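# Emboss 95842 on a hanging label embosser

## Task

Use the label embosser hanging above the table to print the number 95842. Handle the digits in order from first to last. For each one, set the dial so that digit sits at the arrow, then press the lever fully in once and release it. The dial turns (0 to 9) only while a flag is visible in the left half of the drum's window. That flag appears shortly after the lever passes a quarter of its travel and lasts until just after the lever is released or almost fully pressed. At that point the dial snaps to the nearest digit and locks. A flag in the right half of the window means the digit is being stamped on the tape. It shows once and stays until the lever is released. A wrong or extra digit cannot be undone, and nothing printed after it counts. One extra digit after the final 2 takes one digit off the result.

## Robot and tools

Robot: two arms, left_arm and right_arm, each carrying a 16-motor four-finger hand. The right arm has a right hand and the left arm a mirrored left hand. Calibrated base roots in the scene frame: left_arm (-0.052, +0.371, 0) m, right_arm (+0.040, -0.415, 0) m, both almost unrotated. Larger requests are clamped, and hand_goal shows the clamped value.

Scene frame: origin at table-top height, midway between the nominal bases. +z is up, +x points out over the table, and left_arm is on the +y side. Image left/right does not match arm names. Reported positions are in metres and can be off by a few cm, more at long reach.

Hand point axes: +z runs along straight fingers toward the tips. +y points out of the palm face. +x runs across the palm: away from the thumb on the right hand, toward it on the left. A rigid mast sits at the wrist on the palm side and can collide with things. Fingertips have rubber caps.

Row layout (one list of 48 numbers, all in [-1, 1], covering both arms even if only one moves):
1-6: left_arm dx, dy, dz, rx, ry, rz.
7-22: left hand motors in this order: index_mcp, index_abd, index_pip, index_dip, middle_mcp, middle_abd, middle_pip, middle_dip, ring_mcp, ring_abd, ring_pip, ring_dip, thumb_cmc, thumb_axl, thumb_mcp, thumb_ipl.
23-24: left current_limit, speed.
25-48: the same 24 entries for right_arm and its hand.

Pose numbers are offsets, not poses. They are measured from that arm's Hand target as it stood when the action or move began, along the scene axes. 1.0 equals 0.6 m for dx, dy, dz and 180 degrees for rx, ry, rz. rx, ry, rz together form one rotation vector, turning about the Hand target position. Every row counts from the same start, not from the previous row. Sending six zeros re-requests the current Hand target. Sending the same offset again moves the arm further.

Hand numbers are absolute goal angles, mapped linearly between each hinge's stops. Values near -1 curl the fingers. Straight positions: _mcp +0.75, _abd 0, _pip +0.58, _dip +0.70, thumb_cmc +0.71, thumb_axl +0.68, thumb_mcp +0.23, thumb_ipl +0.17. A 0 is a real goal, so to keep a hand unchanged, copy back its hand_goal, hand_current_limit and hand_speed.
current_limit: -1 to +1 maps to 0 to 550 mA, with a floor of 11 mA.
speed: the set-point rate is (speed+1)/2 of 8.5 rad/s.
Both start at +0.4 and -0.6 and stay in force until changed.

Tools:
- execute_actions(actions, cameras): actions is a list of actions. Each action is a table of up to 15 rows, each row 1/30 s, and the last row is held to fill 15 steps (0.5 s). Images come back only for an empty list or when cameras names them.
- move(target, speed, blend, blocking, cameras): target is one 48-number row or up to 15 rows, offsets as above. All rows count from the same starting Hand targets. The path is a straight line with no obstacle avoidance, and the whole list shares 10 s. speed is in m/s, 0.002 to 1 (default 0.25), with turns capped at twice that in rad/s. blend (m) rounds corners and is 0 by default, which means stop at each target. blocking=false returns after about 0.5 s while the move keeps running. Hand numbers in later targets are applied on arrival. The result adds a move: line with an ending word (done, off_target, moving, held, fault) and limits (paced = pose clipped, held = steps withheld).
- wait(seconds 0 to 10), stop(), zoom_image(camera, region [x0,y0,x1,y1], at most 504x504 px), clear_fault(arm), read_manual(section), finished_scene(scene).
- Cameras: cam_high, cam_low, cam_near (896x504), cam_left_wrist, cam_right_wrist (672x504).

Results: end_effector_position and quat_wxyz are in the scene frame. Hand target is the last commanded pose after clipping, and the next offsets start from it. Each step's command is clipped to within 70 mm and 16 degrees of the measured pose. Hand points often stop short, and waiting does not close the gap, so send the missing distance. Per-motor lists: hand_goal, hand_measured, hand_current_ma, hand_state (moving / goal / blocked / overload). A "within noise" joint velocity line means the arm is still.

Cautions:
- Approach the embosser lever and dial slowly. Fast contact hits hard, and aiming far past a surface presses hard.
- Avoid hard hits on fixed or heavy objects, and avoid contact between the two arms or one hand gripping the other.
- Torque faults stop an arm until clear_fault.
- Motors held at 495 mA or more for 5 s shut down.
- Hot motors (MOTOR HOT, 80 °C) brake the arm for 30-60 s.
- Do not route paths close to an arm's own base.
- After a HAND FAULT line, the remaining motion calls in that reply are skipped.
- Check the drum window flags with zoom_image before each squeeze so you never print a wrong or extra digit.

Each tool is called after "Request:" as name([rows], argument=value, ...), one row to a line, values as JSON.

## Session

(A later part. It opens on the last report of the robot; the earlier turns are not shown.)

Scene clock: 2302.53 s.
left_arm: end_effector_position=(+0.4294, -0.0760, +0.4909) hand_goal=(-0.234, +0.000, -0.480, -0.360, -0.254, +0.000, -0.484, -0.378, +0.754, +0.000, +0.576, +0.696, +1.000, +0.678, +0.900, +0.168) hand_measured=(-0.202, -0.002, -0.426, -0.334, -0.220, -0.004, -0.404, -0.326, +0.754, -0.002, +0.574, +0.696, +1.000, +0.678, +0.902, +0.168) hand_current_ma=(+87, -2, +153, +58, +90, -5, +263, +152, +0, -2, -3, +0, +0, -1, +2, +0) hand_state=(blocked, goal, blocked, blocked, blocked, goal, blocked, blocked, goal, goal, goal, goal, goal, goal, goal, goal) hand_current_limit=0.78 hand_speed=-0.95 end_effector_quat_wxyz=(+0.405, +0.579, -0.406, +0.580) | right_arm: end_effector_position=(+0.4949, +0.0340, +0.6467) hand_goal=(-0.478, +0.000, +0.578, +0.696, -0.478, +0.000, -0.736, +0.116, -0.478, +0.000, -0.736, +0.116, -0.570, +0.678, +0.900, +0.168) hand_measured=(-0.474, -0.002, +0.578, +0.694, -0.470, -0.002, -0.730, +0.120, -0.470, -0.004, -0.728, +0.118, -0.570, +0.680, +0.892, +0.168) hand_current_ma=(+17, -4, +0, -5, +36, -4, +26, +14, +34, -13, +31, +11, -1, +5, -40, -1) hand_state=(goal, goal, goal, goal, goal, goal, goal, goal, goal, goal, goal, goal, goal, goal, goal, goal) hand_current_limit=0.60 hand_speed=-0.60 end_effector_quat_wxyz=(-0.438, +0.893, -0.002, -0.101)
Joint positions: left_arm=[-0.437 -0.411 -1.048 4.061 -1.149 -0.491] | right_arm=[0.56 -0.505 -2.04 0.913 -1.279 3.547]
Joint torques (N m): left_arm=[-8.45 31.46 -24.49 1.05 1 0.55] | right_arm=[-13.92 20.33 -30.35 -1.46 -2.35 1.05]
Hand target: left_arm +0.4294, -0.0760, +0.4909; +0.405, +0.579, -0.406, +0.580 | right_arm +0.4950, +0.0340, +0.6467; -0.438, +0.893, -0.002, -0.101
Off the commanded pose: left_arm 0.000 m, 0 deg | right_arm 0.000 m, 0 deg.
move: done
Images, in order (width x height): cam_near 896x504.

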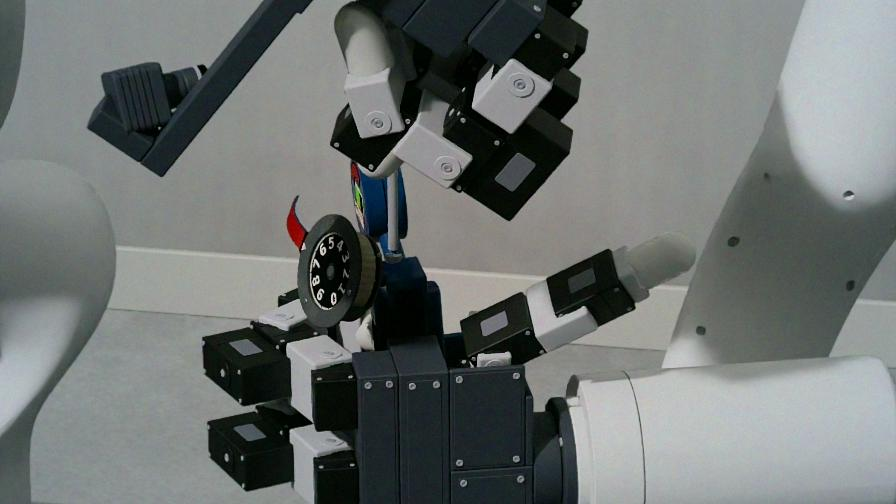

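Request:
move(target=[0,0,0,0,0,0,-0.123,0,-0.358,-0.232,-0.123,0,-0.358,-0.232,0.754,0,0.576,0.696,1.0,0.678,0.9,0.168,0.78,-0.9,-0.0083,0.0267,0.0222,0.0311,-0.0385,0.0449,-0.479,0,0.577,0.696,-0.479,0,-0.737,0.116,-0.479,0,-0.737,0.116,-0.571,0.678,0.9,0.168,0.6,-0.6], speed=0.1, cameras=[])

Request:
move(target=[0,0,0,0,0,0,-0.297,0,-0.542,-0.417,-0.314,0,-0.556,-0.432,0.754,0,0.576,0.696,1.0,0.678,0.9,0.168,0.78,-0.9,0,0,0,0,0,0,-0.479,0,0.577,0.696,-0.479,0,-0.737,0.116,-0.479,0,-0.737,0.116,-0.571,0.678,0.9,0.168,0.6,-0.6], speed=0.1, cameras=["cam_near"])

Request:
zoom_image(camera="cam_near", region=[290, 145, 450, 325])

Scene clock: 2317.83 s.
left_arm: end_effector_position=(+0.4294, -0.0760, +0.4909) hand_goal=(-0.122, +0.000, -0.358, -0.232, -0.122, +0.000, -0.358, -0.232, +0.754, +0.000, +0.576, +0.696, +1.000, +0.678, +0.900, +0.168) hand_measured=(-0.124, -0.002, -0.360, -0.236, -0.124, -0.004, -0.360, -0.234, +0.754, -0.002, +0.574, +0.696, +1.000, +0.678, +0.902, +0.168) hand_current_ma=(-4, -2, -3, -4, -3, -5, -2, -4, +0, -2, -3, +0, +0, -1, +2, +0) hand_state=(goal, goal, goal, goal, goal, goal, goal, goal, goal, goal, goal, goal, goal, goal, goal, goal) hand_current_limit=0.78 hand_speed=-0.90 end_effector_quat_wxyz=(+0.405, +0.579, -0.406, +0.580) | right_arm: end_effector_position=(+0.4900, +0.0500, +0.6600) hand_goal=(-0.478, +0.000, +0.578, +0.696, -0.478, +0.000, -0.736, +0.116, -0.478, +0.000, -0.736, +0.116, -0.570, +0.678, +0.900, +0.168) hand_measured=(-0.474, -0.002, +0.578, +0.694, -0.470, -0.002, -0.730, +0.120, -0.470, -0.004, -0.728, +0.118, -0.570, +0.680, +0.892, +0.168) hand_current_ma=(+17, -4, +0, -5, +36, -4, +26, +14, +34, -13, +31, +11, -1, +5, -40, -1) hand_state=(goal, goal, goal, goal, goal, goal, goal, goal, goal, goal, goal, goal, goal, goal, goal, goal) hand_current_limit=0.60 hand_speed=-0.60 end_effector_quat_wxyz=(-0.472, +0.873, +0.093, -0.078)
Joint positions: left_arm=[-0.437 -0.411 -1.048 4.061 -1.149 -0.491] | right_arm=[0.579 -0.496 -2.049 0.98 -1.299 3.357]
Joint torques (N m): left_arm=[-8.62 31.61 -24.16 1.18 0.96 0.58] | right_arm=[15.73 38.1 -29.96 4.31 -2.68 -0.77]
Hand target: left_arm +0.4294, -0.0760, +0.4909; +0.405, +0.579, -0.406, +0.580 | right_arm +0.4900, +0.0500, +0.6600; -0.472, +0.873, +0.093, -0.078
Off the commanded pose: left_arm 0.000 m, 0 deg | right_arm 0.000 m, 0 deg.
move: done
No camera images: "cameras" was empty.

Scene clock: 2318.63 s.
left_arm: end_effector_position=(+0.4294, -0.0760, +0.4909) hand_goal=(-0.296, +0.000, -0.542, -0.416, -0.314, +0.000, -0.556, -0.432, +0.754, +0.000, +0.576, +0.696, +1.000, +0.678, +0.900, +0.168) hand_measured=(-0.218, -0.002, -0.420, -0.322, -0.218, +0.000, -0.400, -0.324, +0.754, -0.002, +0.574, +0.696, +1.000, +0.678, +0.902, +0.168) hand_current_ma=(+267, -1, +443, +325, +353, +0, +489, +386, +0, -2, -3, +0, +0, -1, +2, +0) hand_state=(blocked, goal, blocked, blocked, blocked, goal, blocked, blocked, goal, goal, goal, goal, goal, goal, goal, goal) hand_current_limit=0.78 hand_speed=-0.90 end_effector_quat_wxyz=(+0.405, +0.579, -0.406, +0.580) | right_arm: end_effector_position=(+0.4900, +0.0500, +0.6600) hand_goal=(-0.478, +0.000, +0.578, +0.696, -0.478, +0.000, -0.736, +0.116, -0.478, +0.000, -0.736, +0.116, -0.570, +0.678, +0.900, +0.168) hand_measured=(-0.474, -0.002, +0.578, +0.694, -0.470, -0.002, -0.730, +0.120, -0.470, -0.004, -0.728, +0.118, -0.570, +0.680, +0.892, +0.168) hand_current_ma=(+17, -4, +0, -5, +36, -4, +26, +14, +34, -13, +31, +11, -1, +5, -40, -1) hand_state=(goal, goal, goal, goal, goal, goal, goal, goal, goal, goal, goal, goal, goal, goal, goal, goal) hand_current_limit=0.60 hand_speed=-0.60 end_effector_quat_wxyz=(-0.472, +0.873, +0.093, -0.078)
Joint positions: left_arm=[-0.437 -0.411 -1.048 4.061 -1.149 -0.491] | right_arm=[0.579 -0.496 -2.049 0.98 -1.299 3.357]
Joint torques (N m): left_arm=[-8.92 31.17 -24.54 1 1.01 0.53] | right_arm=[16.18 39.74 -27.3 3.8 -2.36 -0.94]
Hand target: left_arm +0.4294, -0.0760, +0.4909; +0.405, +0.579, -0.406, +0.580 | right_arm +0.4900, +0.0500, +0.6600; -0.472, +0.873, +0.093, -0.078
Off the commanded pose: left_arm 0.000 m, 0 deg | right_arm 0.000 m, 0 deg.
move: done
Images, in order (width x height): cam_near 896x504.

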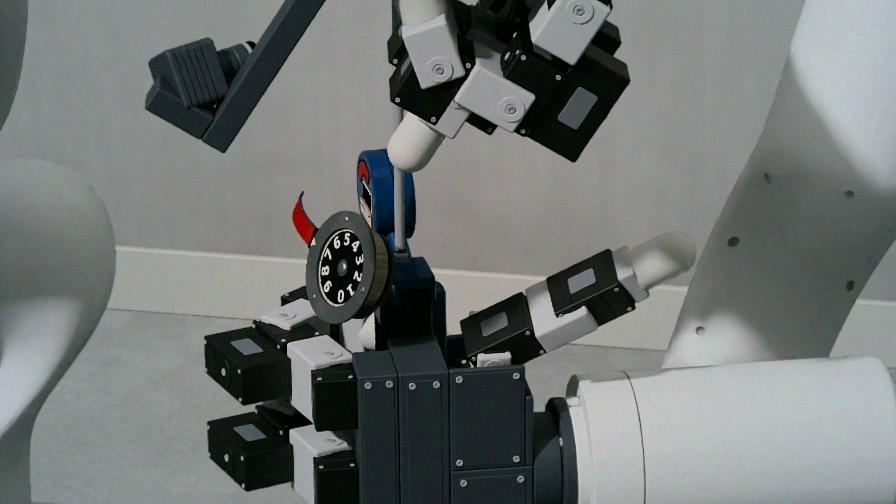

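Scaled by 2.800 from the camera's 896x504 image, which has a finer 1280x720 frame.

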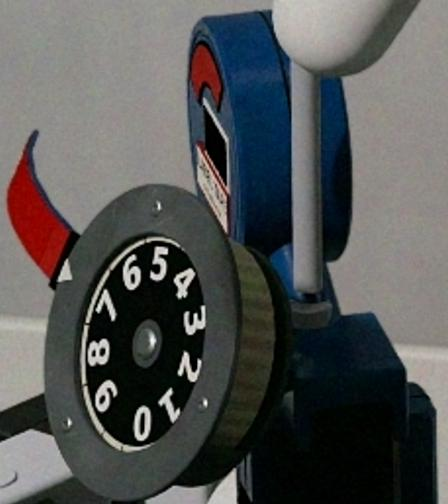

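Request:
move(target=[0,0,0,0,0,0,-0.304,0,-0.55,-0.425,-0.323,0,-0.562,-0.443,0.754,0,0.576,0.696,1.0,0.678,0.9,0.168,0.78,-0.9,0,0,0,0,0,0,-0.479,0,0.577,0.696,-0.479,0,-0.737,0.116,-0.479,0,-0.737,0.116,-0.571,0.678,0.9,0.168,0.6,-0.6], speed=0.1, cameras=[])

Request:
move(target=[0,0,0,0,0,0,-0.265,0,-0.512,-0.39,-0.285,0,-0.522,-0.405,0.754,0,0.576,0.696,1.0,0.678,0.9,0.168,0.78,-0.9,0,0,0,0,0,0,-0.479,0,0.577,0.696,-0.479,0,-0.737,0.116,-0.479,0,-0.737,0.116,-0.571,0.678,0.9,0.168,0.6,-0.6], speed=0.1, cameras=["cam_near"])

Request:
zoom_image(camera="cam_near", region=[290, 145, 450, 325])

Scene clock: 2324.00 s.
left_arm: end_effector_position=(+0.4294, -0.0760, +0.4909) hand_goal=(-0.304, +0.000, -0.550, -0.424, -0.322, +0.000, -0.562, -0.442, +0.754, +0.000, +0.576, +0.696, +1.000, +0.678, +0.900, +0.168) hand_measured=(-0.222, +0.000, -0.422, -0.322, -0.222, +0.002, -0.400, -0.328, +0.754, -0.002, +0.574, +0.696, +1.000, +0.678, +0.902, +0.168) hand_current_ma=(+294, +0, +479, +354, +373, +1, +490, +416, +0, -2, -3, +0, +0, -1, +2, +0) hand_state=(blocked, goal, blocked, blocked, blocked, goal, blocked, blocked, goal, goal, goal, goal, goal, goal, goal, goal) hand_current_limit=0.78 hand_speed=-0.90 end_effector_quat_wxyz=(+0.405, +0.579, -0.406, +0.580) | right_arm: end_effector_position=(+0.4900, +0.0500, +0.6600) hand_goal=(-0.478, +0.000, +0.578, +0.696, -0.478, +0.000, -0.736, +0.116, -0.478, +0.000, -0.736, +0.116, -0.570, +0.678, +0.900, +0.168) hand_measured=(-0.474, -0.002, +0.578, +0.694, -0.470, -0.002, -0.730, +0.120, -0.470, -0.004, -0.728, +0.118, -0.570, +0.680, +0.892, +0.168) hand_current_ma=(+17, -4, +0, -5, +36, -4, +26, +14, +34, -13, +31, +11, -1, +5, -40, -1) hand_state=(goal, goal, goal, goal, goal, goal, goal, goal, goal, goal, goal, goal, goal, goal, goal, goal) hand_current_limit=0.60 hand_speed=-0.60 end_effector_quat_wxyz=(-0.472, +0.873, +0.093, -0.078)
Joint positions: left_arm=[-0.437 -0.411 -1.048 4.061 -1.149 -0.491] | right_arm=[0.579 -0.496 -2.049 0.98 -1.299 3.357]
Joint torques (N m): left_arm=[-8.42 31.24 -24.54 1.07 0.96 0.57] | right_arm=[16.68 39.89 -19.48 3.68 -2.4 -0.67]
Hand target: left_arm +0.4294, -0.0760, +0.4909; +0.405, +0.579, -0.406, +0.580 | right_arm +0.4900, +0.0500, +0.6600; -0.472, +0.873, +0.093, -0.078
Off the commanded pose: left_arm 0.000 m, 0 deg | right_arm 0.000 m, 0 deg.
move: done
No camera images: "cameras" was empty.

Scene clock: 2324.50 s.
left_arm: end_effector_position=(+0.4294, -0.0760, +0.4909) hand_goal=(-0.264, +0.000, -0.512, -0.390, -0.284, +0.000, -0.522, -0.404, +0.754, +0.000, +0.576, +0.696, +1.000, +0.678, +0.900, +0.168) hand_measured=(-0.222, +0.000, -0.422, -0.322, -0.222, +0.002, -0.400, -0.328, +0.754, -0.002, +0.574, +0.696, +1.000, +0.678, +0.902, +0.168) hand_current_ma=(+125, +0, +304, +208, +200, +1, +452, +246, +0, -2, -3, +0, +0, -1, +2, +0) hand_state=(blocked, goal, blocked, blocked, blocked, goal, blocked, blocked, goal, goal, goal, goal, goal, goal, goal, goal) hand_current_limit=0.78 hand_speed=-0.90 end_effector_quat_wxyz=(+0.405, +0.579, -0.406, +0.580) | right_arm: end_effector_position=(+0.4900, +0.0500, +0.6600) hand_goal=(-0.478, +0.000, +0.578, +0.696, -0.478, +0.000, -0.736, +0.116, -0.478, +0.000, -0.736, +0.116, -0.570, +0.678, +0.900, +0.168) hand_measured=(-0.474, -0.002, +0.578, +0.694, -0.470, -0.002, -0.730, +0.120, -0.470, -0.004, -0.728, +0.118, -0.570, +0.680, +0.892, +0.168) hand_current_ma=(+17, -4, +0, -5, +36, -4, +26, +14, +34, -13, +31, +11, -1, +5, -40, -1) hand_state=(goal, goal, goal, goal, goal, goal, goal, goal, goal, goal, goal, goal, goal, goal, goal, goal) hand_current_limit=0.60 hand_speed=-0.60 end_effector_quat_wxyz=(-0.472, +0.873, +0.093, -0.078)
Joint positions: left_arm=[-0.437 -0.411 -1.048 4.061 -1.149 -0.491] | right_arm=[0.579 -0.496 -2.049 0.98 -1.299 3.357]
Joint torques (N m): left_arm=[-8.23 31.71 -24.32 1.02 0.96 0.52] | right_arm=[16.76 40.6 -19.5 4.4 -2.33 -0.56]
Hand target: left_arm +0.4294, -0.0760, +0.4909; +0.405, +0.579, -0.406, +0.580 | right_arm +0.4900, +0.0500, +0.6600; -0.472, +0.873, +0.093, -0.078
Off the commanded pose: left_arm 0.000 m, 0 deg | right_arm 0.000 m, 0 deg.
move: done
Images, in order (width x height): cam_near 896x504.

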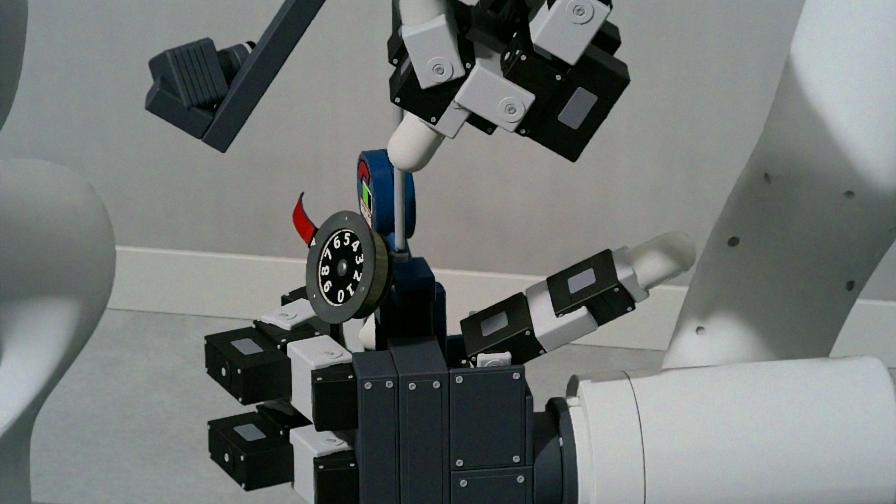

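Scaled by 2.800 from the camera's 896x504 image, which has a finer 1280x720 frame.

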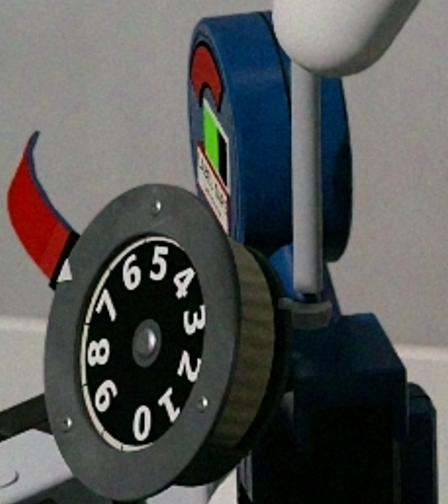

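Request:
move([
  [0,0,0,0,0,0,-0.265,0,-0.512,-0.39,-0.285,0,-0.522,-0.405,0.754,0,0.576,0.696,1.0,0.678,0.9,0.168,0.78,-0.9,0.002,-0.0088,-0.0558,0,0,0,-0.479,0,0.577,0.696,-0.479,0,-0.737,0.116,-0.479,0,-0.737,0.116,-0.571,0.678,0.9,0.168,0.6,-0.6],
  [0,0,0,0,0,0,-0.265,0,-0.512,-0.39,-0.285,0,-0.522,-0.405,0.754,0,0.576,0.696,1.0,0.678,0.9,0.168,0.78,-0.9,0.0023,-0.0133,-0.0628,0,0,0,-0.479,0,0.577,0.696,-0.479,0,-0.737,0.116,-0.479,0,-0.737,0.116,-0.571,0.678,0.9,0.168,0.6,-0.6],
  [0,0,0,0,0,0,-0.265,0,-0.512,-0.39,-0.285,0,-0.522,-0.405,0.754,0,0.576,0.696,1.0,0.678,0.9,0.168,0.78,-0.9,-0.007,-0.0203,-0.0598,0,0,0,-0.479,0,0.577,0.696,-0.479,0,-0.737,0.116,-0.479,0,-0.737,0.116,-0.571,0.678,0.9,0.168,0.6,-0.6],
  [0,0,0,0,0,0,-0.265,0,-0.512,-0.39,-0.285,0,-0.522,-0.405,0.754,0,0.576,0.696,1.0,0.678,0.9,0.168,0.78,-0.9,-0.0153,-0.0285,-0.0598,0,0,0,-0.479,0,0.577,0.696,-0.479,0,-0.737,0.116,-0.479,0,-0.737,0.116,-0.571,0.678,0.9,0.168,0.6,-0.6],
], speed=[0.04, 0.015, 0.015, 0.015], blend=0.001, cameras=["cam_near"])

Request:
zoom_image(camera="cam_near", region=[290, 145, 450, 325])

Scene clock: 2335.97 s.
left_arm: end_effector_position=(+0.4294, -0.0760, +0.4909) hand_goal=(-0.264, +0.000, -0.512, -0.390, -0.284, +0.000, -0.522, -0.404, +0.754, +0.000, +0.576, +0.696, +1.000, +0.678, +0.900, +0.168) hand_measured=(-0.220, +0.000, -0.422, -0.322, -0.224, +0.000, -0.400, -0.328, +0.754, -0.002, +0.574, +0.696, +1.000, +0.678, +0.902, +0.168) hand_current_ma=(+126, +0, +304, +208, +194, +0, +452, +246, +0, -2, -3, +0, +0, -1, +2, +0) hand_state=(blocked, goal, blocked, blocked, blocked, goal, blocked, blocked, goal, goal, goal, goal, goal, goal, goal, goal) hand_current_limit=0.78 hand_speed=-0.90 end_effector_quat_wxyz=(+0.405, +0.579, -0.406, +0.580) | right_arm: end_effector_position=(+0.4808, +0.0330, +0.6241) hand_goal=(-0.478, +0.000, +0.578, +0.696, -0.478, +0.000, -0.736, +0.116, -0.478, +0.000, -0.736, +0.116, -0.570, +0.678, +0.900, +0.168) hand_measured=(-0.482, -0.002, +0.576, +0.694, -0.470, -0.002, -0.730, +0.120, -0.470, -0.004, -0.728, +0.118, -0.570, +0.680, +0.892, +0.168) hand_current_ma=(-15, -6, -12, -5, +36, -4, +26, +14, +34, -13, +31, +11, -1, +5, -40, -1) hand_state=(goal, goal, goal, goal, goal, goal, goal, goal, goal, goal, goal, goal, goal, goal, goal, goal) hand_current_limit=0.60 hand_speed=-0.60 end_effector_quat_wxyz=(-0.472, +0.873, +0.093, -0.078)
Joint positions: left_arm=[-0.437 -0.411 -1.048 4.061 -1.149 -0.491] | right_arm=[0.564 -0.409 -1.845 1.011 -1.249 3.246]
Joint torques (N m): left_arm=[-8.66 31.3 -24.22 0.94 0.99 0.54] | right_arm=[-16.18 38.12 -18.08 2.62 2.91 -0.86]
Hand target: left_arm +0.4294, -0.0760, +0.4909; +0.405, +0.579, -0.406, +0.580 | right_arm +0.4808, +0.0329, +0.6241; -0.472, +0.873, +0.093, -0.078
Off the commanded pose: left_arm 0.000 m, 0 deg | right_arm 0.000 m, 0 deg.
move: done
Images, in order (width x height): cam_near 896x504.

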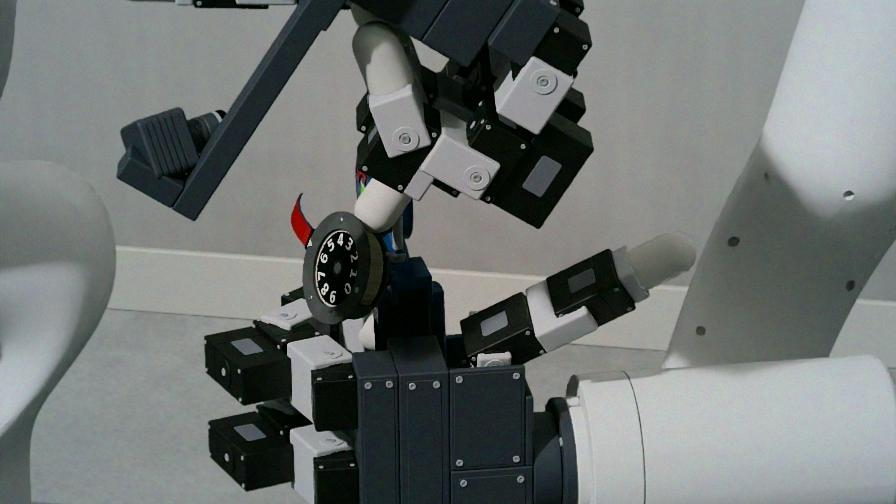

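Scaled by 2.800 from the camera's 896x504 image, which has a finer 1280x720 frame.

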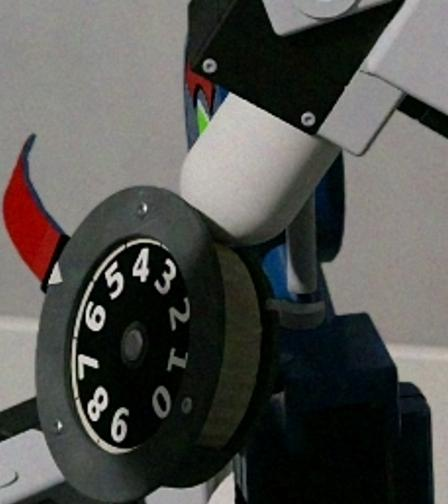

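Request:
move([
  [0,0,0,0,0,0,-0.265,0,-0.512,-0.39,-0.285,0,-0.522,-0.405,0.754,0,0.576,0.696,1.0,0.678,0.9,0.168,0.78,-0.9,-0.0032,0.004,0.0105,0,0,0,-0.479,0,0.577,0.696,-0.479,0,-0.737,0.116,-0.479,0,-0.737,0.116,-0.571,0.678,0.9,0.168,0.6,-0.6],
  [0,0,0,0,0,0,-0.265,0,-0.512,-0.39,-0.285,0,-0.522,-0.405,0.754,0,0.576,0.696,1.0,0.678,0.9,0.168,0.78,-0.9,0.0155,0.013,0.009,0,0,0,-0.479,0,0.577,0.696,-0.479,0,-0.737,0.116,-0.479,0,-0.737,0.116,-0.571,0.678,0.9,0.168,0.6,-0.6],
  [0,0,0,0,0,0,-0.265,0,-0.512,-0.39,-0.285,0,-0.522,-0.405,0.754,0,0.576,0.696,1.0,0.678,0.9,0.168,0.78,-0.9,0.0158,0.0085,-0.0013,0,0,0,-0.479,0,0.577,0.696,-0.479,0,-0.737,0.116,-0.479,0,-0.737,0.116,-0.571,0.678,0.9,0.168,0.6,-0.6],
  [0,0,0,0,0,0,-0.265,0,-0.512,-0.39,-0.285,0,-0.522,-0.405,0.754,0,0.576,0.696,1.0,0.678,0.9,0.168,0.78,-0.9,0.0098,0.0038,0.0002,0,0,0,-0.479,0,0.577,0.696,-0.479,0,-0.737,0.116,-0.479,0,-0.737,0.116,-0.571,0.678,0.9,0.168,0.6,-0.6],
  [0,0,0,0,0,0,-0.265,0,-0.512,-0.39,-0.285,0,-0.522,-0.405,0.754,0,0.576,0.696,1.0,0.678,0.9,0.168,0.78,-0.9,0.0043,-0.001,0.0007,0,0,0,-0.479,0,0.577,0.696,-0.479,0,-0.737,0.116,-0.479,0,-0.737,0.116,-0.571,0.678,0.9,0.168,0.6,-0.6],
  [0,0,0,0,0,0,-0.265,0,-0.512,-0.39,-0.285,0,-0.522,-0.405,0.754,0,0.576,0.696,1.0,0.678,0.9,0.168,0.78,-0.9,0.0012,0.003,0.0112,0,0,0,-0.479,0,0.577,0.696,-0.479,0,-0.737,0.116,-0.479,0,-0.737,0.116,-0.571,0.678,0.9,0.168,0.6,-0.6],
], speed=[0.03, 0.03, 0.015, 0.015, 0.015, 0.03], blend=0.001, cameras=["cam_near"])

Request:
zoom_image(camera="cam_near", region=[290, 145, 450, 325])

Scene clock: 2350.83 s.
left_arm: end_effector_position=(+0.4294, -0.0760, +0.4909) hand_goal=(-0.264, +0.000, -0.512, -0.390, -0.284, +0.000, -0.522, -0.404, +0.754, +0.000, +0.576, +0.696, +1.000, +0.678, +0.900, +0.168) hand_measured=(-0.220, +0.000, -0.422, -0.328, -0.230, +0.000, -0.400, -0.328, +0.754, -0.002, +0.574, +0.696, +1.000, +0.678, +0.902, +0.168) hand_current_ma=(+131, +0, +304, +188, +173, +0, +452, +246, +0, -2, -3, +0, +0, -1, +2, +0) hand_state=(blocked, goal, blocked, blocked, blocked, goal, blocked, blocked, goal, goal, goal, goal, goal, goal, goal, goal) hand_current_limit=0.78 hand_speed=-0.90 end_effector_quat_wxyz=(+0.405, +0.579, -0.406, +0.580) | right_arm: end_effector_position=(+0.4815, +0.0347, +0.6309) hand_goal=(-0.478, +0.000, +0.578, +0.696, -0.478, +0.000, -0.736, +0.116, -0.478, +0.000, -0.736, +0.116, -0.570, +0.678, +0.900, +0.168) hand_measured=(-0.476, -0.004, +0.576, +0.694, -0.470, -0.002, -0.730, +0.120, -0.470, -0.004, -0.728, +0.118, -0.570, +0.680, +0.892, +0.168) hand_current_ma=(+6, -14, -6, -5, +36, -4, +26, +14, +34, -13, +31, +11, -1, +5, -40, -1) hand_state=(goal, goal, goal, goal, goal, goal, goal, goal, goal, goal, goal, goal, goal, goal, goal, goal) hand_current_limit=0.60 hand_speed=-0.60 end_effector_quat_wxyz=(-0.472, +0.873, +0.093, -0.078)
Joint positions: left_arm=[-0.437 -0.411 -1.048 4.061 -1.149 -0.491] | right_arm=[0.565 -0.418 -1.873 1.006 -1.257 3.264]
Joint torques (N m): left_arm=[-8.1 31.4 -24.21 0.81 1.04 0.53] | right_arm=[17.45 16.94 -31.12 -1.84 -2.66 0.9]
Hand target: left_arm +0.4294, -0.0760, +0.4909; +0.405, +0.579, -0.406, +0.580 | right_arm +0.4815, +0.0347, +0.6309; -0.472, +0.873, +0.093, -0.078
Off the commanded pose: left_arm 0.000 m, 0 deg | right_arm 0.000 m, 0 deg.
move: done
Images, in order (width x height): cam_near 896x504.

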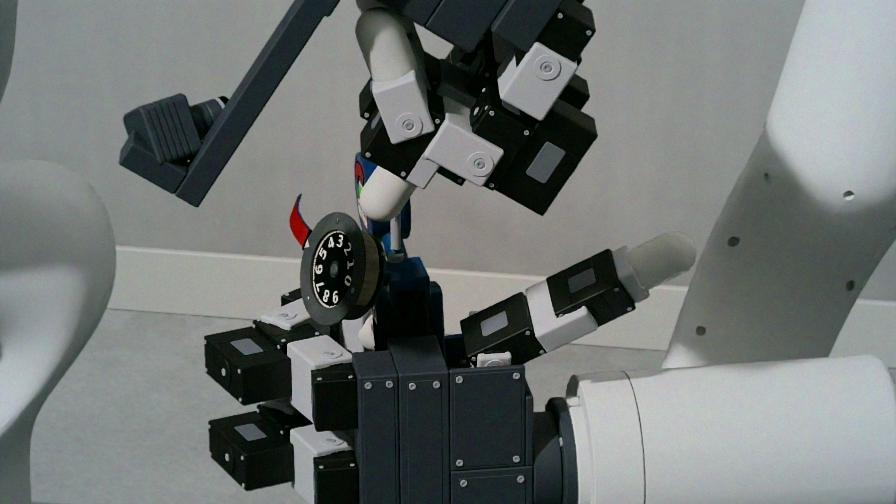

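Scaled by 2.800 from the camera's 896x504 image, which has a finer 1280x720 frame.

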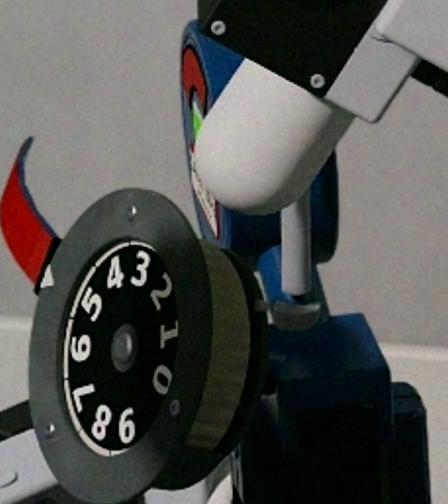

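Request:
move([
  [0,0,0,0,0,0,-0.265,0,-0.512,-0.39,-0.285,0,-0.522,-0.405,0.754,0,0.576,0.696,1.0,0.678,0.9,0.168,0.78,-0.9,0.015,0.0183,0.0417,0,0,0,-0.479,0,0.577,0.696,-0.479,0,-0.737,0.116,-0.479,0,-0.737,0.116,-0.571,0.678,0.9,0.168,0.6,-0.6],
  [0,0,0,0,0,0,-0.356,0,-0.606,-0.46,-0.37,0,-0.606,-0.49,0.754,0,0.576,0.696,1.0,0.678,0.9,0.168,0.78,-0.9,0.015,0.0183,0.0433,0,0,0,-0.479,0,0.577,0.696,-0.479,0,-0.737,0.116,-0.479,0,-0.737,0.116,-0.571,0.678,0.9,0.168,0.6,-0.6],
], speed=0.06, cameras=["cam_near"])

Request:
zoom_image(camera="cam_near", region=[290, 145, 450, 325])

Scene clock: 2362.27 s.
left_arm: end_effector_position=(+0.4294, -0.0760, +0.4909) hand_goal=(-0.356, +0.000, -0.606, -0.460, -0.370, +0.000, -0.606, -0.490, +0.754, +0.000, +0.576, +0.696, +1.000, +0.678, +0.900, +0.168) hand_measured=(-0.246, +0.002, -0.424, -0.340, -0.268, +0.002, -0.400, -0.354, +0.754, -0.002, +0.574, +0.696, +1.000, +0.678, +0.902, +0.168) hand_current_ma=(+427, +3, +490, +440, +384, +1, +490, +490, +0, -2, -3, +0, +0, -1, +2, +0) hand_state=(blocked, goal, blocked, blocked, blocked, goal, blocked, blocked, goal, goal, goal, goal, goal, goal, goal, goal) hand_current_limit=0.78 hand_speed=-0.90 end_effector_quat_wxyz=(+0.405, +0.579, -0.406, +0.580) | right_arm: end_effector_position=(+0.4905, +0.0457, +0.6568) hand_goal=(-0.478, +0.000, +0.578, +0.696, -0.478, +0.000, -0.736, +0.116, -0.478, +0.000, -0.736, +0.116, -0.570, +0.678, +0.900, +0.168) hand_measured=(-0.476, -0.004, +0.576, +0.694, -0.470, -0.002, -0.730, +0.120, -0.470, -0.004, -0.728, +0.118, -0.570, +0.680, +0.892, +0.168) hand_current_ma=(+7, -14, -6, -5, +36, -4, +26, +14, +34, -13, +31, +11, -1, +5, -40, -1) hand_state=(goal, goal, goal, goal, goal, goal, goal, goal, goal, goal, goal, goal, goal, goal, goal, goal) hand_current_limit=0.60 hand_speed=-0.60 end_effector_quat_wxyz=(-0.472, +0.873, +0.093, -0.078)
Joint positions: left_arm=[-0.437 -0.411 -1.048 4.061 -1.149 -0.491] | right_arm=[0.573 -0.486 -2.027 0.983 -1.298 3.343]
Joint torques (N m): left_arm=[-8.87 31.04 -24.28 0.88 0.99 0.49] | right_arm=[15.61 18.77 -31.08 -1.46 -2.69 0.67]
Hand target: left_arm +0.4294, -0.0760, +0.4909; +0.405, +0.579, -0.406, +0.580 | right_arm +0.4905, +0.0457, +0.6568; -0.472, +0.873, +0.093, -0.078
Off the commanded pose: left_arm 0.000 m, 0 deg | right_arm 0.000 m, 0 deg.
move: done
Images, in order (width x height): cam_near 896x504.

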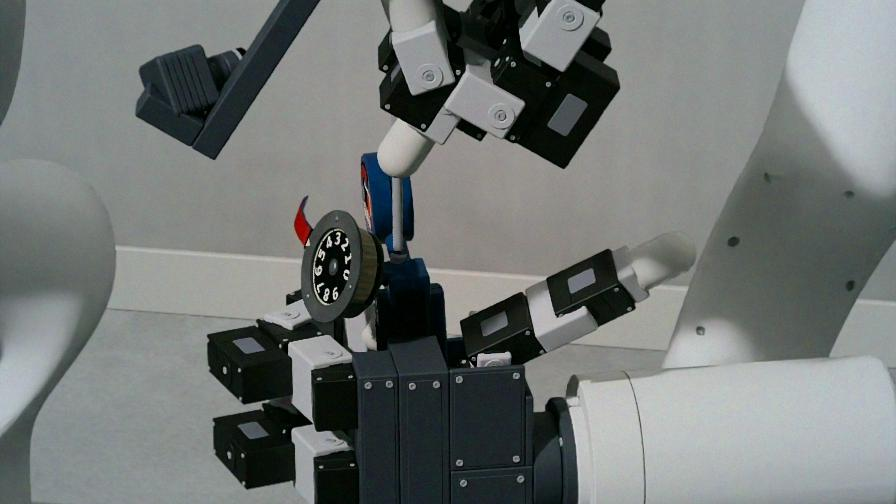

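Scaled by 2.800 from the camera's 896x504 image, which has a finer 1280x720 frame.

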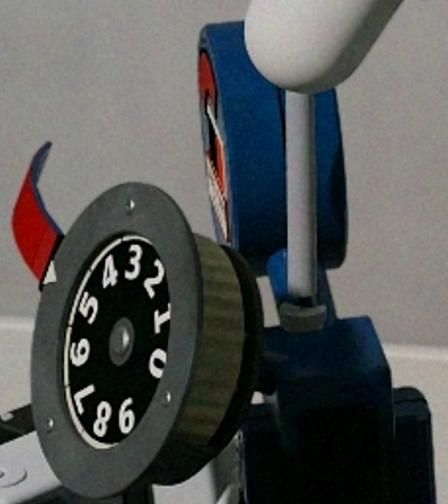

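Request:
zoom_image(camera="cam_near", region=[355, 155, 395, 245])

Scaled by 5.600 from the camera's 896x504 image, which has a finer 1280x720 frame.

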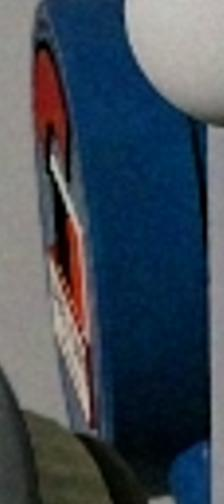

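Request:
move(target=[0,0,0,0,0,0,-0.123,0,-0.358,-0.232,-0.123,0,-0.358,-0.232,0.754,0,0.576,0.696,1.0,0.678,0.9,0.168,0.78,-0.9,0,0,0,0,0,0,-0.479,0,0.577,0.696,-0.479,0,-0.737,0.116,-0.479,0,-0.737,0.116,-0.571,0.678,0.9,0.168,0.6,-0.6], speed=0.1, cameras=["cam_near"])

Request:
zoom_image(camera="cam_near", region=[285, 150, 435, 290])

Request:
move(target=[0,0,0,0,0,0,-0.304,0,-0.55,-0.425,-0.323,0,-0.562,-0.443,0.754,0,0.576,0.696,1.0,0.678,0.9,0.168,0.78,-0.9,0,0,0,0,0,0,-0.479,0,0.577,0.696,-0.479,0,-0.737,0.116,-0.479,0,-0.737,0.116,-0.571,0.678,0.9,0.168,0.6,-0.6], speed=0.1, cameras=["cam_near"])

Request:
zoom_image(camera="cam_near", region=[290, 145, 450, 325])

Scene clock: 2370.23 s.
left_arm: end_effector_position=(+0.4294, -0.0760, +0.4909) hand_goal=(-0.122, +0.000, -0.358, -0.232, -0.122, +0.000, -0.358, -0.232, +0.754, +0.000, +0.576, +0.696, +1.000, +0.678, +0.900, +0.168) hand_measured=(-0.124, -0.004, -0.360, -0.236, -0.124, -0.004, -0.356, -0.234, +0.754, -0.002, +0.574, +0.696, +1.000, +0.678, +0.902, +0.168) hand_current_ma=(-4, -3, -3, -4, -3, -4, +3, -4, +0, -2, -3, +0, +0, -1, +2, +0) hand_state=(goal, goal, goal, goal, goal, goal, goal, goal, goal, goal, goal, goal, goal, goal, goal, goal) hand_current_limit=0.78 hand_speed=-0.90 end_effector_quat_wxyz=(+0.405, +0.579, -0.406, +0.580) | right_arm: end_effector_position=(+0.4905, +0.0457, +0.6568) hand_goal=(-0.478, +0.000, +0.578, +0.696, -0.478, +0.000, -0.736, +0.116, -0.478, +0.000, -0.736, +0.116, -0.570, +0.678, +0.900, +0.168) hand_measured=(-0.476, -0.004, +0.576, +0.694, -0.470, -0.002, -0.730, +0.120, -0.470, -0.004, -0.728, +0.118, -0.570, +0.680, +0.892, +0.168) hand_current_ma=(+7, -14, -6, -5, +36, -4, +26, +14, +34, -13, +31, +11, -1, +5, -40, -1) hand_state=(goal, goal, goal, goal, goal, goal, goal, goal, goal, goal, goal, goal, goal, goal, goal, goal) hand_current_limit=0.60 hand_speed=-0.60 end_effector_quat_wxyz=(-0.472, +0.873, +0.093, -0.078)
Joint positions: left_arm=[-0.437 -0.411 -1.048 4.061 -1.149 -0.491] | right_arm=[0.573 -0.486 -2.027 0.983 -1.298 3.343]
Joint torques (N m): left_arm=[-8.18 31.35 -24.17 0.72 0.98 0.52] | right_arm=[15.28 19.18 -31.22 -1.34 -2.39 0.73]
Hand target: left_arm +0.4294, -0.0760, +0.4909; +0.405, +0.579, -0.406, +0.580 | right_arm +0.4905, +0.0457, +0.6568; -0.472, +0.873, +0.093, -0.078
Off the commanded pose: left_arm 0.000 m, 0 deg | right_arm 0.000 m, 0 deg.
move: done
Images, in order (width x height): cam_near 896x504.

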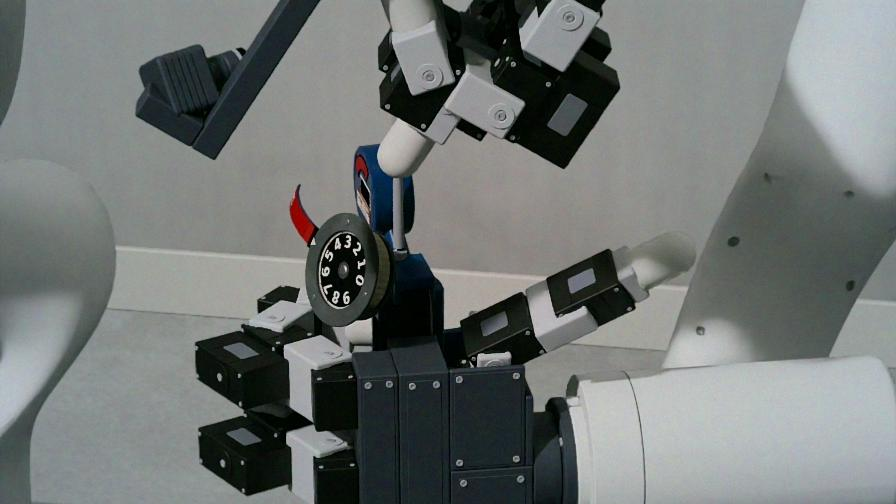

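Scaled by 3.360 from the camera's 896x504 image, which has a finer 1280x720 frame.

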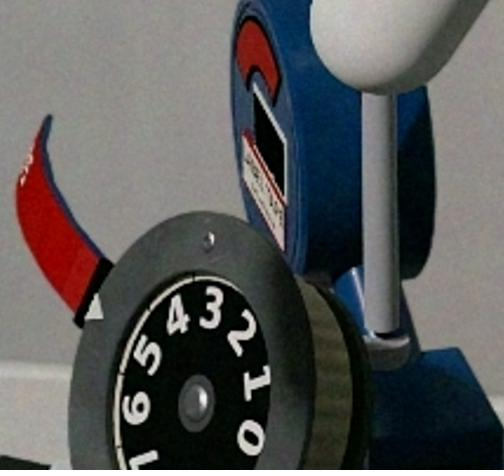

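Scene clock: 2371.03 s.
left_arm: end_effector_position=(+0.4294, -0.0760, +0.4909) hand_goal=(-0.304, +0.000, -0.550, -0.424, -0.322, +0.000, -0.562, -0.442, +0.754, +0.000, +0.576, +0.696, +1.000, +0.678, +0.900, +0.168) hand_measured=(-0.222, +0.000, -0.422, -0.326, -0.222, +0.000, -0.400, -0.332, +0.754, -0.002, +0.574, +0.696, +1.000, +0.678, +0.902, +0.168) hand_current_ma=(+289, +0, +475, +344, +372, +1, +489, +392, +0, -2, -3, +0, +0, -1, +2, +0) hand_state=(blocked, goal, blocked, blocked, blocked, goal, blocked, blocked, goal, goal, goal, goal, goal, goal, goal, goal) hand_current_limit=0.78 hand_speed=-0.90 end_effector_quat_wxyz=(+0.405, +0.579, -0.406, +0.580) | right_arm: end_effector_position=(+0.4905, +0.0457, +0.6568) hand_goal=(-0.478, +0.000, +0.578, +0.696, -0.478, +0.000, -0.736, +0.116, -0.478, +0.000, -0.736, +0.116, -0.570, +0.678, +0.900, +0.168) hand_measured=(-0.476, -0.004, +0.576, +0.694, -0.470, -0.002, -0.730, +0.120, -0.470, -0.004, -0.728, +0.118, -0.570, +0.680, +0.892, +0.168) hand_current_ma=(+7, -14, -6, -5, +36, -4, +26, +14, +34, -13, +31, +11, -1, +5, -40, -1) hand_state=(goal, goal, goal, goal, goal, goal, goal, goal, goal, goal, goal, goal, goal, goal, goal, goal) hand_current_limit=0.60 hand_speed=-0.60 end_effector_quat_wxyz=(-0.472, +0.873, +0.093, -0.078)
Joint positions: left_arm=[-0.437 -0.411 -1.048 4.061 -1.149 -0.491] | right_arm=[0.573 -0.486 -2.027 0.983 -1.298 3.343]
Joint torques (N m): left_arm=[-8.74 31.08 -24.35 0.91 0.95 0.5] | right_arm=[16.76 20.61 -30.42 -1.81 -2.36 0.69]
Hand target: left_arm +0.4294, -0.0760, +0.4909; +0.405, +0.579, -0.406, +0.580 | right_arm +0.4905, +0.0457, +0.6568; -0.472, +0.873, +0.093, -0.078
Off the commanded pose: left_arm 0.000 m, 0 deg | right_arm 0.000 m, 0 deg.
move: done
Images, in order (width x height): cam_near 896x504.

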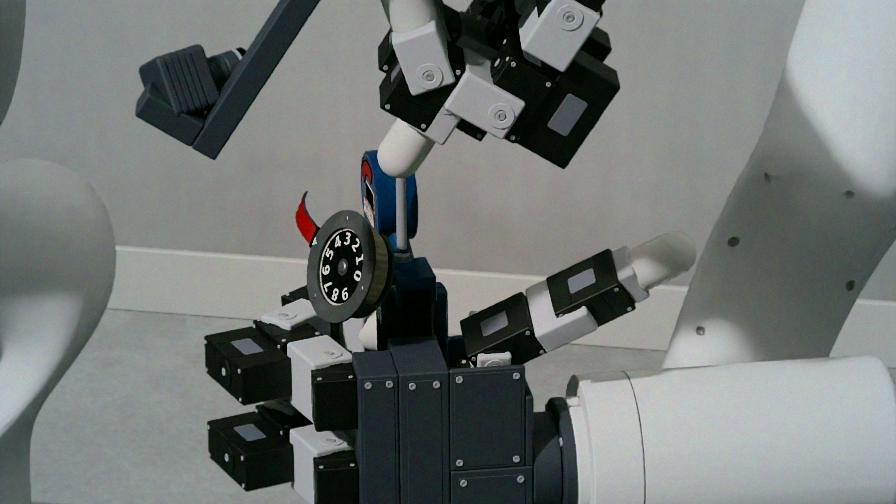

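Scaled by 2.800 from the camera's 896x504 image, which has a finer 1280x720 frame.

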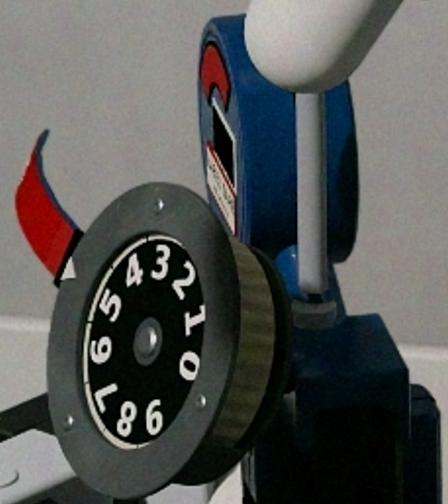

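Request:
zoom_image(camera="cam_near", region=[345, 150, 395, 235])

Scaled by 5.929 from the camera's 896x504 image, which has a finer 1280x720 frame.

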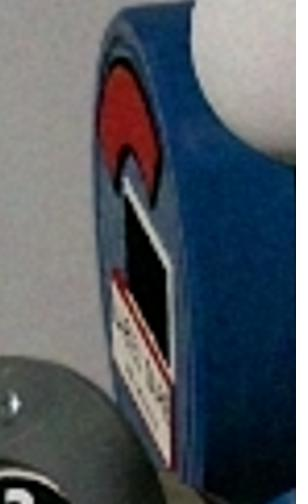

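Request:
move(target=[0,0,0,0,0,0,-0.245,0,-0.492,-0.368,-0.265,0,-0.498,-0.385,0.754,0,0.576,0.696,1.0,0.678,0.9,0.168,0.78,-0.95,0,0,0,0,0,0,-0.479,0,0.577,0.696,-0.479,0,-0.737,0.116,-0.479,0,-0.737,0.116,-0.571,0.678,0.9,0.168,0.6,-0.6], speed=0.1, cameras=["cam_near"])

Request:
zoom_image(camera="cam_near", region=[345, 150, 395, 235])

Scene clock: 2378.47 s.
left_arm: end_effector_position=(+0.4294, -0.0760, +0.4909) hand_goal=(-0.244, +0.000, -0.492, -0.368, -0.264, +0.000, -0.498, -0.384, +0.754, +0.000, +0.576, +0.696, +1.000, +0.678, +0.900, +0.168) hand_measured=(-0.216, +0.000, -0.422, -0.324, -0.218, +0.000, -0.400, -0.332, +0.754, -0.002, +0.574, +0.696, +1.000, +0.678, +0.902, +0.168) hand_current_ma=(+71, +0, +216, +118, +141, +1, +334, +148, +0, -2, -3, +0, +0, -1, +2, +0) hand_state=(blocked, goal, blocked, blocked, blocked, goal, blocked, blocked, goal, goal, goal, goal, goal, goal, goal, goal) hand_current_limit=0.78 hand_speed=-0.95 end_effector_quat_wxyz=(+0.405, +0.579, -0.406, +0.580) | right_arm: end_effector_position=(+0.4905, +0.0457, +0.6568) hand_goal=(-0.478, +0.000, +0.578, +0.696, -0.478, +0.000, -0.736, +0.116, -0.478, +0.000, -0.736, +0.116, -0.570, +0.678, +0.900, +0.168) hand_measured=(-0.476, -0.004, +0.576, +0.694, -0.470, -0.002, -0.730, +0.120, -0.470, -0.004, -0.728, +0.118, -0.570, +0.680, +0.892, +0.168) hand_current_ma=(+7, -14, -6, -5, +36, -4, +26, +14, +34, -13, +31, +11, -1, +5, -40, -1) hand_state=(goal, goal, goal, goal, goal, goal, goal, goal, goal, goal, goal, goal, goal, goal, goal, goal) hand_current_limit=0.60 hand_speed=-0.60 end_effector_quat_wxyz=(-0.472, +0.873, +0.093, -0.078)
Joint positions: left_arm=[-0.437 -0.411 -1.048 4.061 -1.149 -0.491] | right_arm=[0.573 -0.486 -2.027 0.983 -1.298 3.343]
Joint torques (N m): left_arm=[-8.24 31.23 -24.12 1.02 1.01 0.51] | right_arm=[15.99 17.15 -31.06 -1.48 -2.36 0.74]
Hand target: left_arm +0.4294, -0.0760, +0.4909; +0.405, +0.579, -0.406, +0.580 | right_arm +0.4905, +0.0457, +0.6568; -0.472, +0.873, +0.093, -0.078
Off the commanded pose: left_arm 0.000 m, 0 deg | right_arm 0.000 m, 0 deg.
move: done
Images, in order (width x height): cam_near 896x504.

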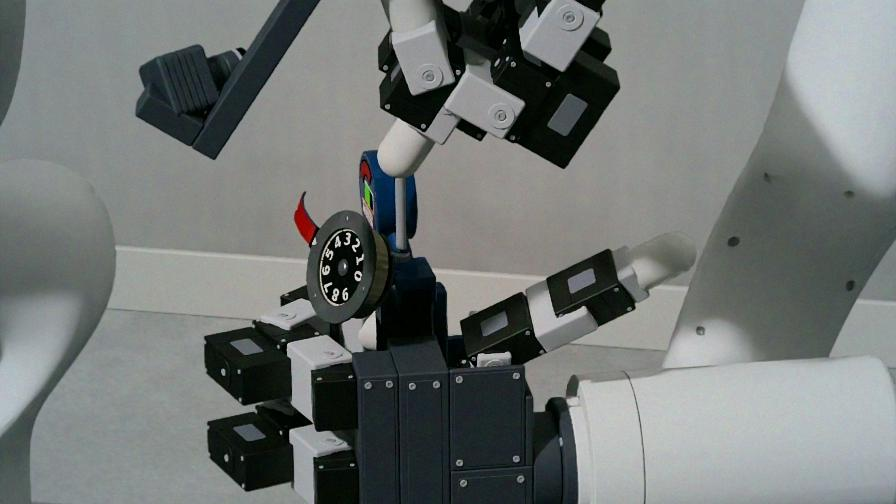

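Scaled by 5.929 from the camera's 896x504 image, which has a finer 1280x720 frame.

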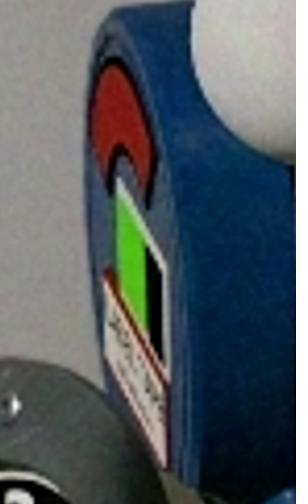

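Request:
move(target=[0,0,0,0,0,0,-0.23,0,-0.477,-0.354,-0.25,0,-0.483,-0.37,0.754,0,0.576,0.696,1.0,0.678,0.9,0.168,0.78,-0.95,0,0,0,0,0,0,-0.479,0,0.577,0.696,-0.479,0,-0.737,0.116,-0.479,0,-0.737,0.116,-0.571,0.678,0.9,0.168,0.6,-0.6], speed=0.1, cameras=[])

Request:
move(target=[0,0,0,0,0,0,-0.25,0,-0.497,-0.372,-0.27,0,-0.503,-0.39,0.754,0,0.576,0.696,1.0,0.678,0.9,0.168,0.78,-0.95,0,0,0,0,0,0,-0.479,0,0.577,0.696,-0.479,0,-0.737,0.116,-0.479,0,-0.737,0.116,-0.571,0.678,0.9,0.168,0.6,-0.6], speed=0.1, cameras=["cam_near"])

Request:
zoom_image(camera="cam_near", region=[290, 145, 450, 325])

Scene clock: 2384.30 s.
left_arm: end_effector_position=(+0.4294, -0.0760, +0.4909) hand_goal=(-0.230, +0.000, -0.476, -0.354, -0.250, +0.000, -0.482, -0.370, +0.754, +0.000, +0.576, +0.696, +1.000, +0.678, +0.900, +0.168) hand_measured=(-0.208, +0.000, -0.422, -0.322, -0.208, +0.000, -0.400, -0.326, +0.754, -0.002, +0.574, +0.696, +1.000, +0.678, +0.902, +0.168) hand_current_ma=(+50, +0, +154, +80, +124, +1, +265, +119, +0, -2, -3, +0, +0, -1, +2, +0) hand_state=(blocked, goal, blocked, blocked, blocked, goal, blocked, blocked, goal, goal, goal, goal, goal, goal, goal, goal) hand_current_limit=0.78 hand_speed=-0.95 end_effector_quat_wxyz=(+0.405, +0.579, -0.406, +0.580) | right_arm: end_effector_position=(+0.4905, +0.0457, +0.6568) hand_goal=(-0.478, +0.000, +0.578, +0.696, -0.478, +0.000, -0.736, +0.116, -0.478, +0.000, -0.736, +0.116, -0.570, +0.678, +0.900, +0.168) hand_measured=(-0.476, -0.004, +0.576, +0.694, -0.470, -0.002, -0.730, +0.120, -0.470, -0.004, -0.728, +0.118, -0.570, +0.680, +0.892, +0.168) hand_current_ma=(+7, -14, -6, -5, +36, -4, +26, +14, +34, -13, +31, +11, -1, +5, -40, -1) hand_state=(goal, goal, goal, goal, goal, goal, goal, goal, goal, goal, goal, goal, goal, goal, goal, goal) hand_current_limit=0.60 hand_speed=-0.60 end_effector_quat_wxyz=(-0.472, +0.873, +0.093, -0.078)
Joint positions: left_arm=[-0.437 -0.411 -1.048 4.061 -1.149 -0.491] | right_arm=[0.573 -0.486 -2.027 0.983 -1.298 3.343]
Joint torques (N m): left_arm=[-8.34 30.72 -23.86 1.03 0.97 0.49] | right_arm=[17.04 19.53 -30.72 -1.69 -2.37 0.69]
Hand target: left_arm +0.4294, -0.0760, +0.4909; +0.405, +0.579, -0.406, +0.580 | right_arm +0.4905, +0.0457, +0.6568; -0.472, +0.873, +0.093, -0.078
Off the commanded pose: left_arm 0.000 m, 0 deg | right_arm 0.000 m, 0 deg.
move: done
No camera images: "cameras" was empty.

Scene clock: 2384.80 s.
left_arm: end_effector_position=(+0.4294, -0.0760, +0.4909) hand_goal=(-0.250, +0.000, -0.496, -0.372, -0.270, +0.000, -0.502, -0.390, +0.754, +0.000, +0.576, +0.696, +1.000, +0.678, +0.900, +0.168) hand_measured=(-0.208, +0.000, -0.422, -0.322, -0.208, +0.000, -0.400, -0.326, +0.754, -0.002, +0.574, +0.696, +1.000, +0.678, +0.902, +0.168) hand_current_ma=(+118, +0, +233, +143, +204, +1, +352, +194, +0, -2, -3, +0, +0, -1, +2, +0) hand_state=(blocked, goal, blocked, blocked, blocked, goal, blocked, blocked, goal, goal, goal, goal, goal, goal, goal, goal) hand_current_limit=0.78 hand_speed=-0.95 end_effector_quat_wxyz=(+0.405, +0.579, -0.406, +0.580) | right_arm: end_effector_position=(+0.4905, +0.0457, +0.6568) hand_goal=(-0.478, +0.000, +0.578, +0.696, -0.478, +0.000, -0.736, +0.116, -0.478, +0.000, -0.736, +0.116, -0.570, +0.678, +0.900, +0.168) hand_measured=(-0.476, -0.004, +0.576, +0.694, -0.470, -0.002, -0.730, +0.120, -0.470, -0.004, -0.728, +0.118, -0.570, +0.680, +0.892, +0.168) hand_current_ma=(+7, -14, -6, -5, +36, -4, +26, +14, +34, -13, +31, +11, -1, +5, -40, -1) hand_state=(goal, goal, goal, goal, goal, goal, goal, goal, goal, goal, goal, goal, goal, goal, goal, goal) hand_current_limit=0.60 hand_speed=-0.60 end_effector_quat_wxyz=(-0.472, +0.873, +0.093, -0.078)
Joint positions: left_arm=[-0.437 -0.411 -1.048 4.061 -1.149 -0.491] | right_arm=[0.573 -0.486 -2.027 0.983 -1.298 3.343]
Joint torques (N m): left_arm=[-8.67 30.9 -24.15 0.85 0.93 0.46] | right_arm=[14.14 19.22 -30.48 -1.84 -2.46 0.7]
Hand target: left_arm +0.4294, -0.0760, +0.4909; +0.405, +0.579, -0.406, +0.580 | right_arm +0.4905, +0.0457, +0.6568; -0.472, +0.873, +0.093, -0.078
Off the commanded pose: left_arm 0.000 m, 0 deg | right_arm 0.000 m, 0 deg.
move: done
Images, in order (width x height): cam_near 896x504.

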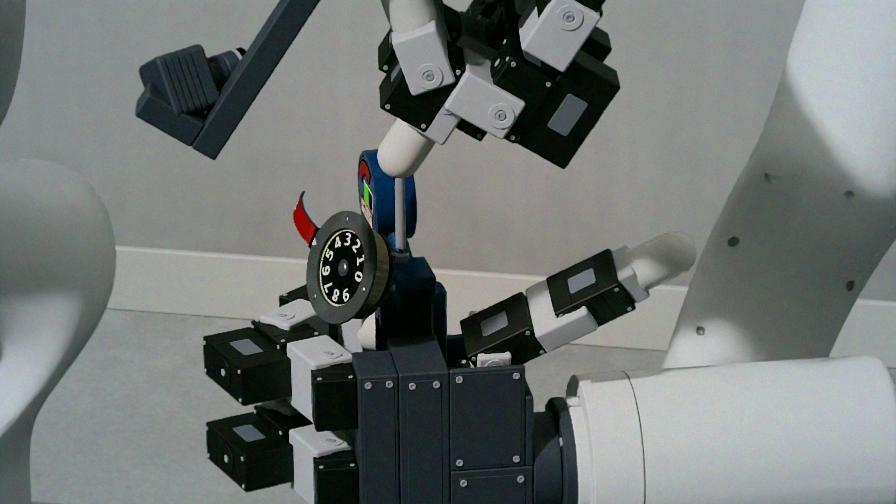

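Scaled by 2.800 from the camera's 896x504 image, which has a finer 1280x720 frame.

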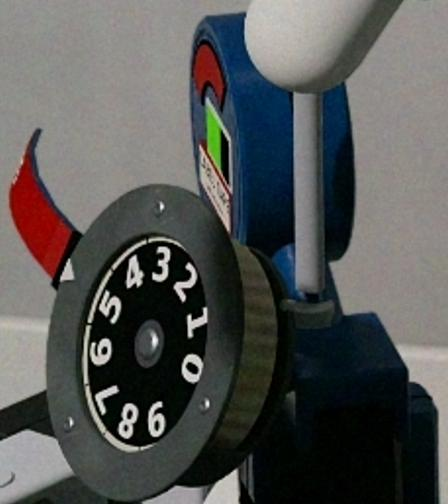

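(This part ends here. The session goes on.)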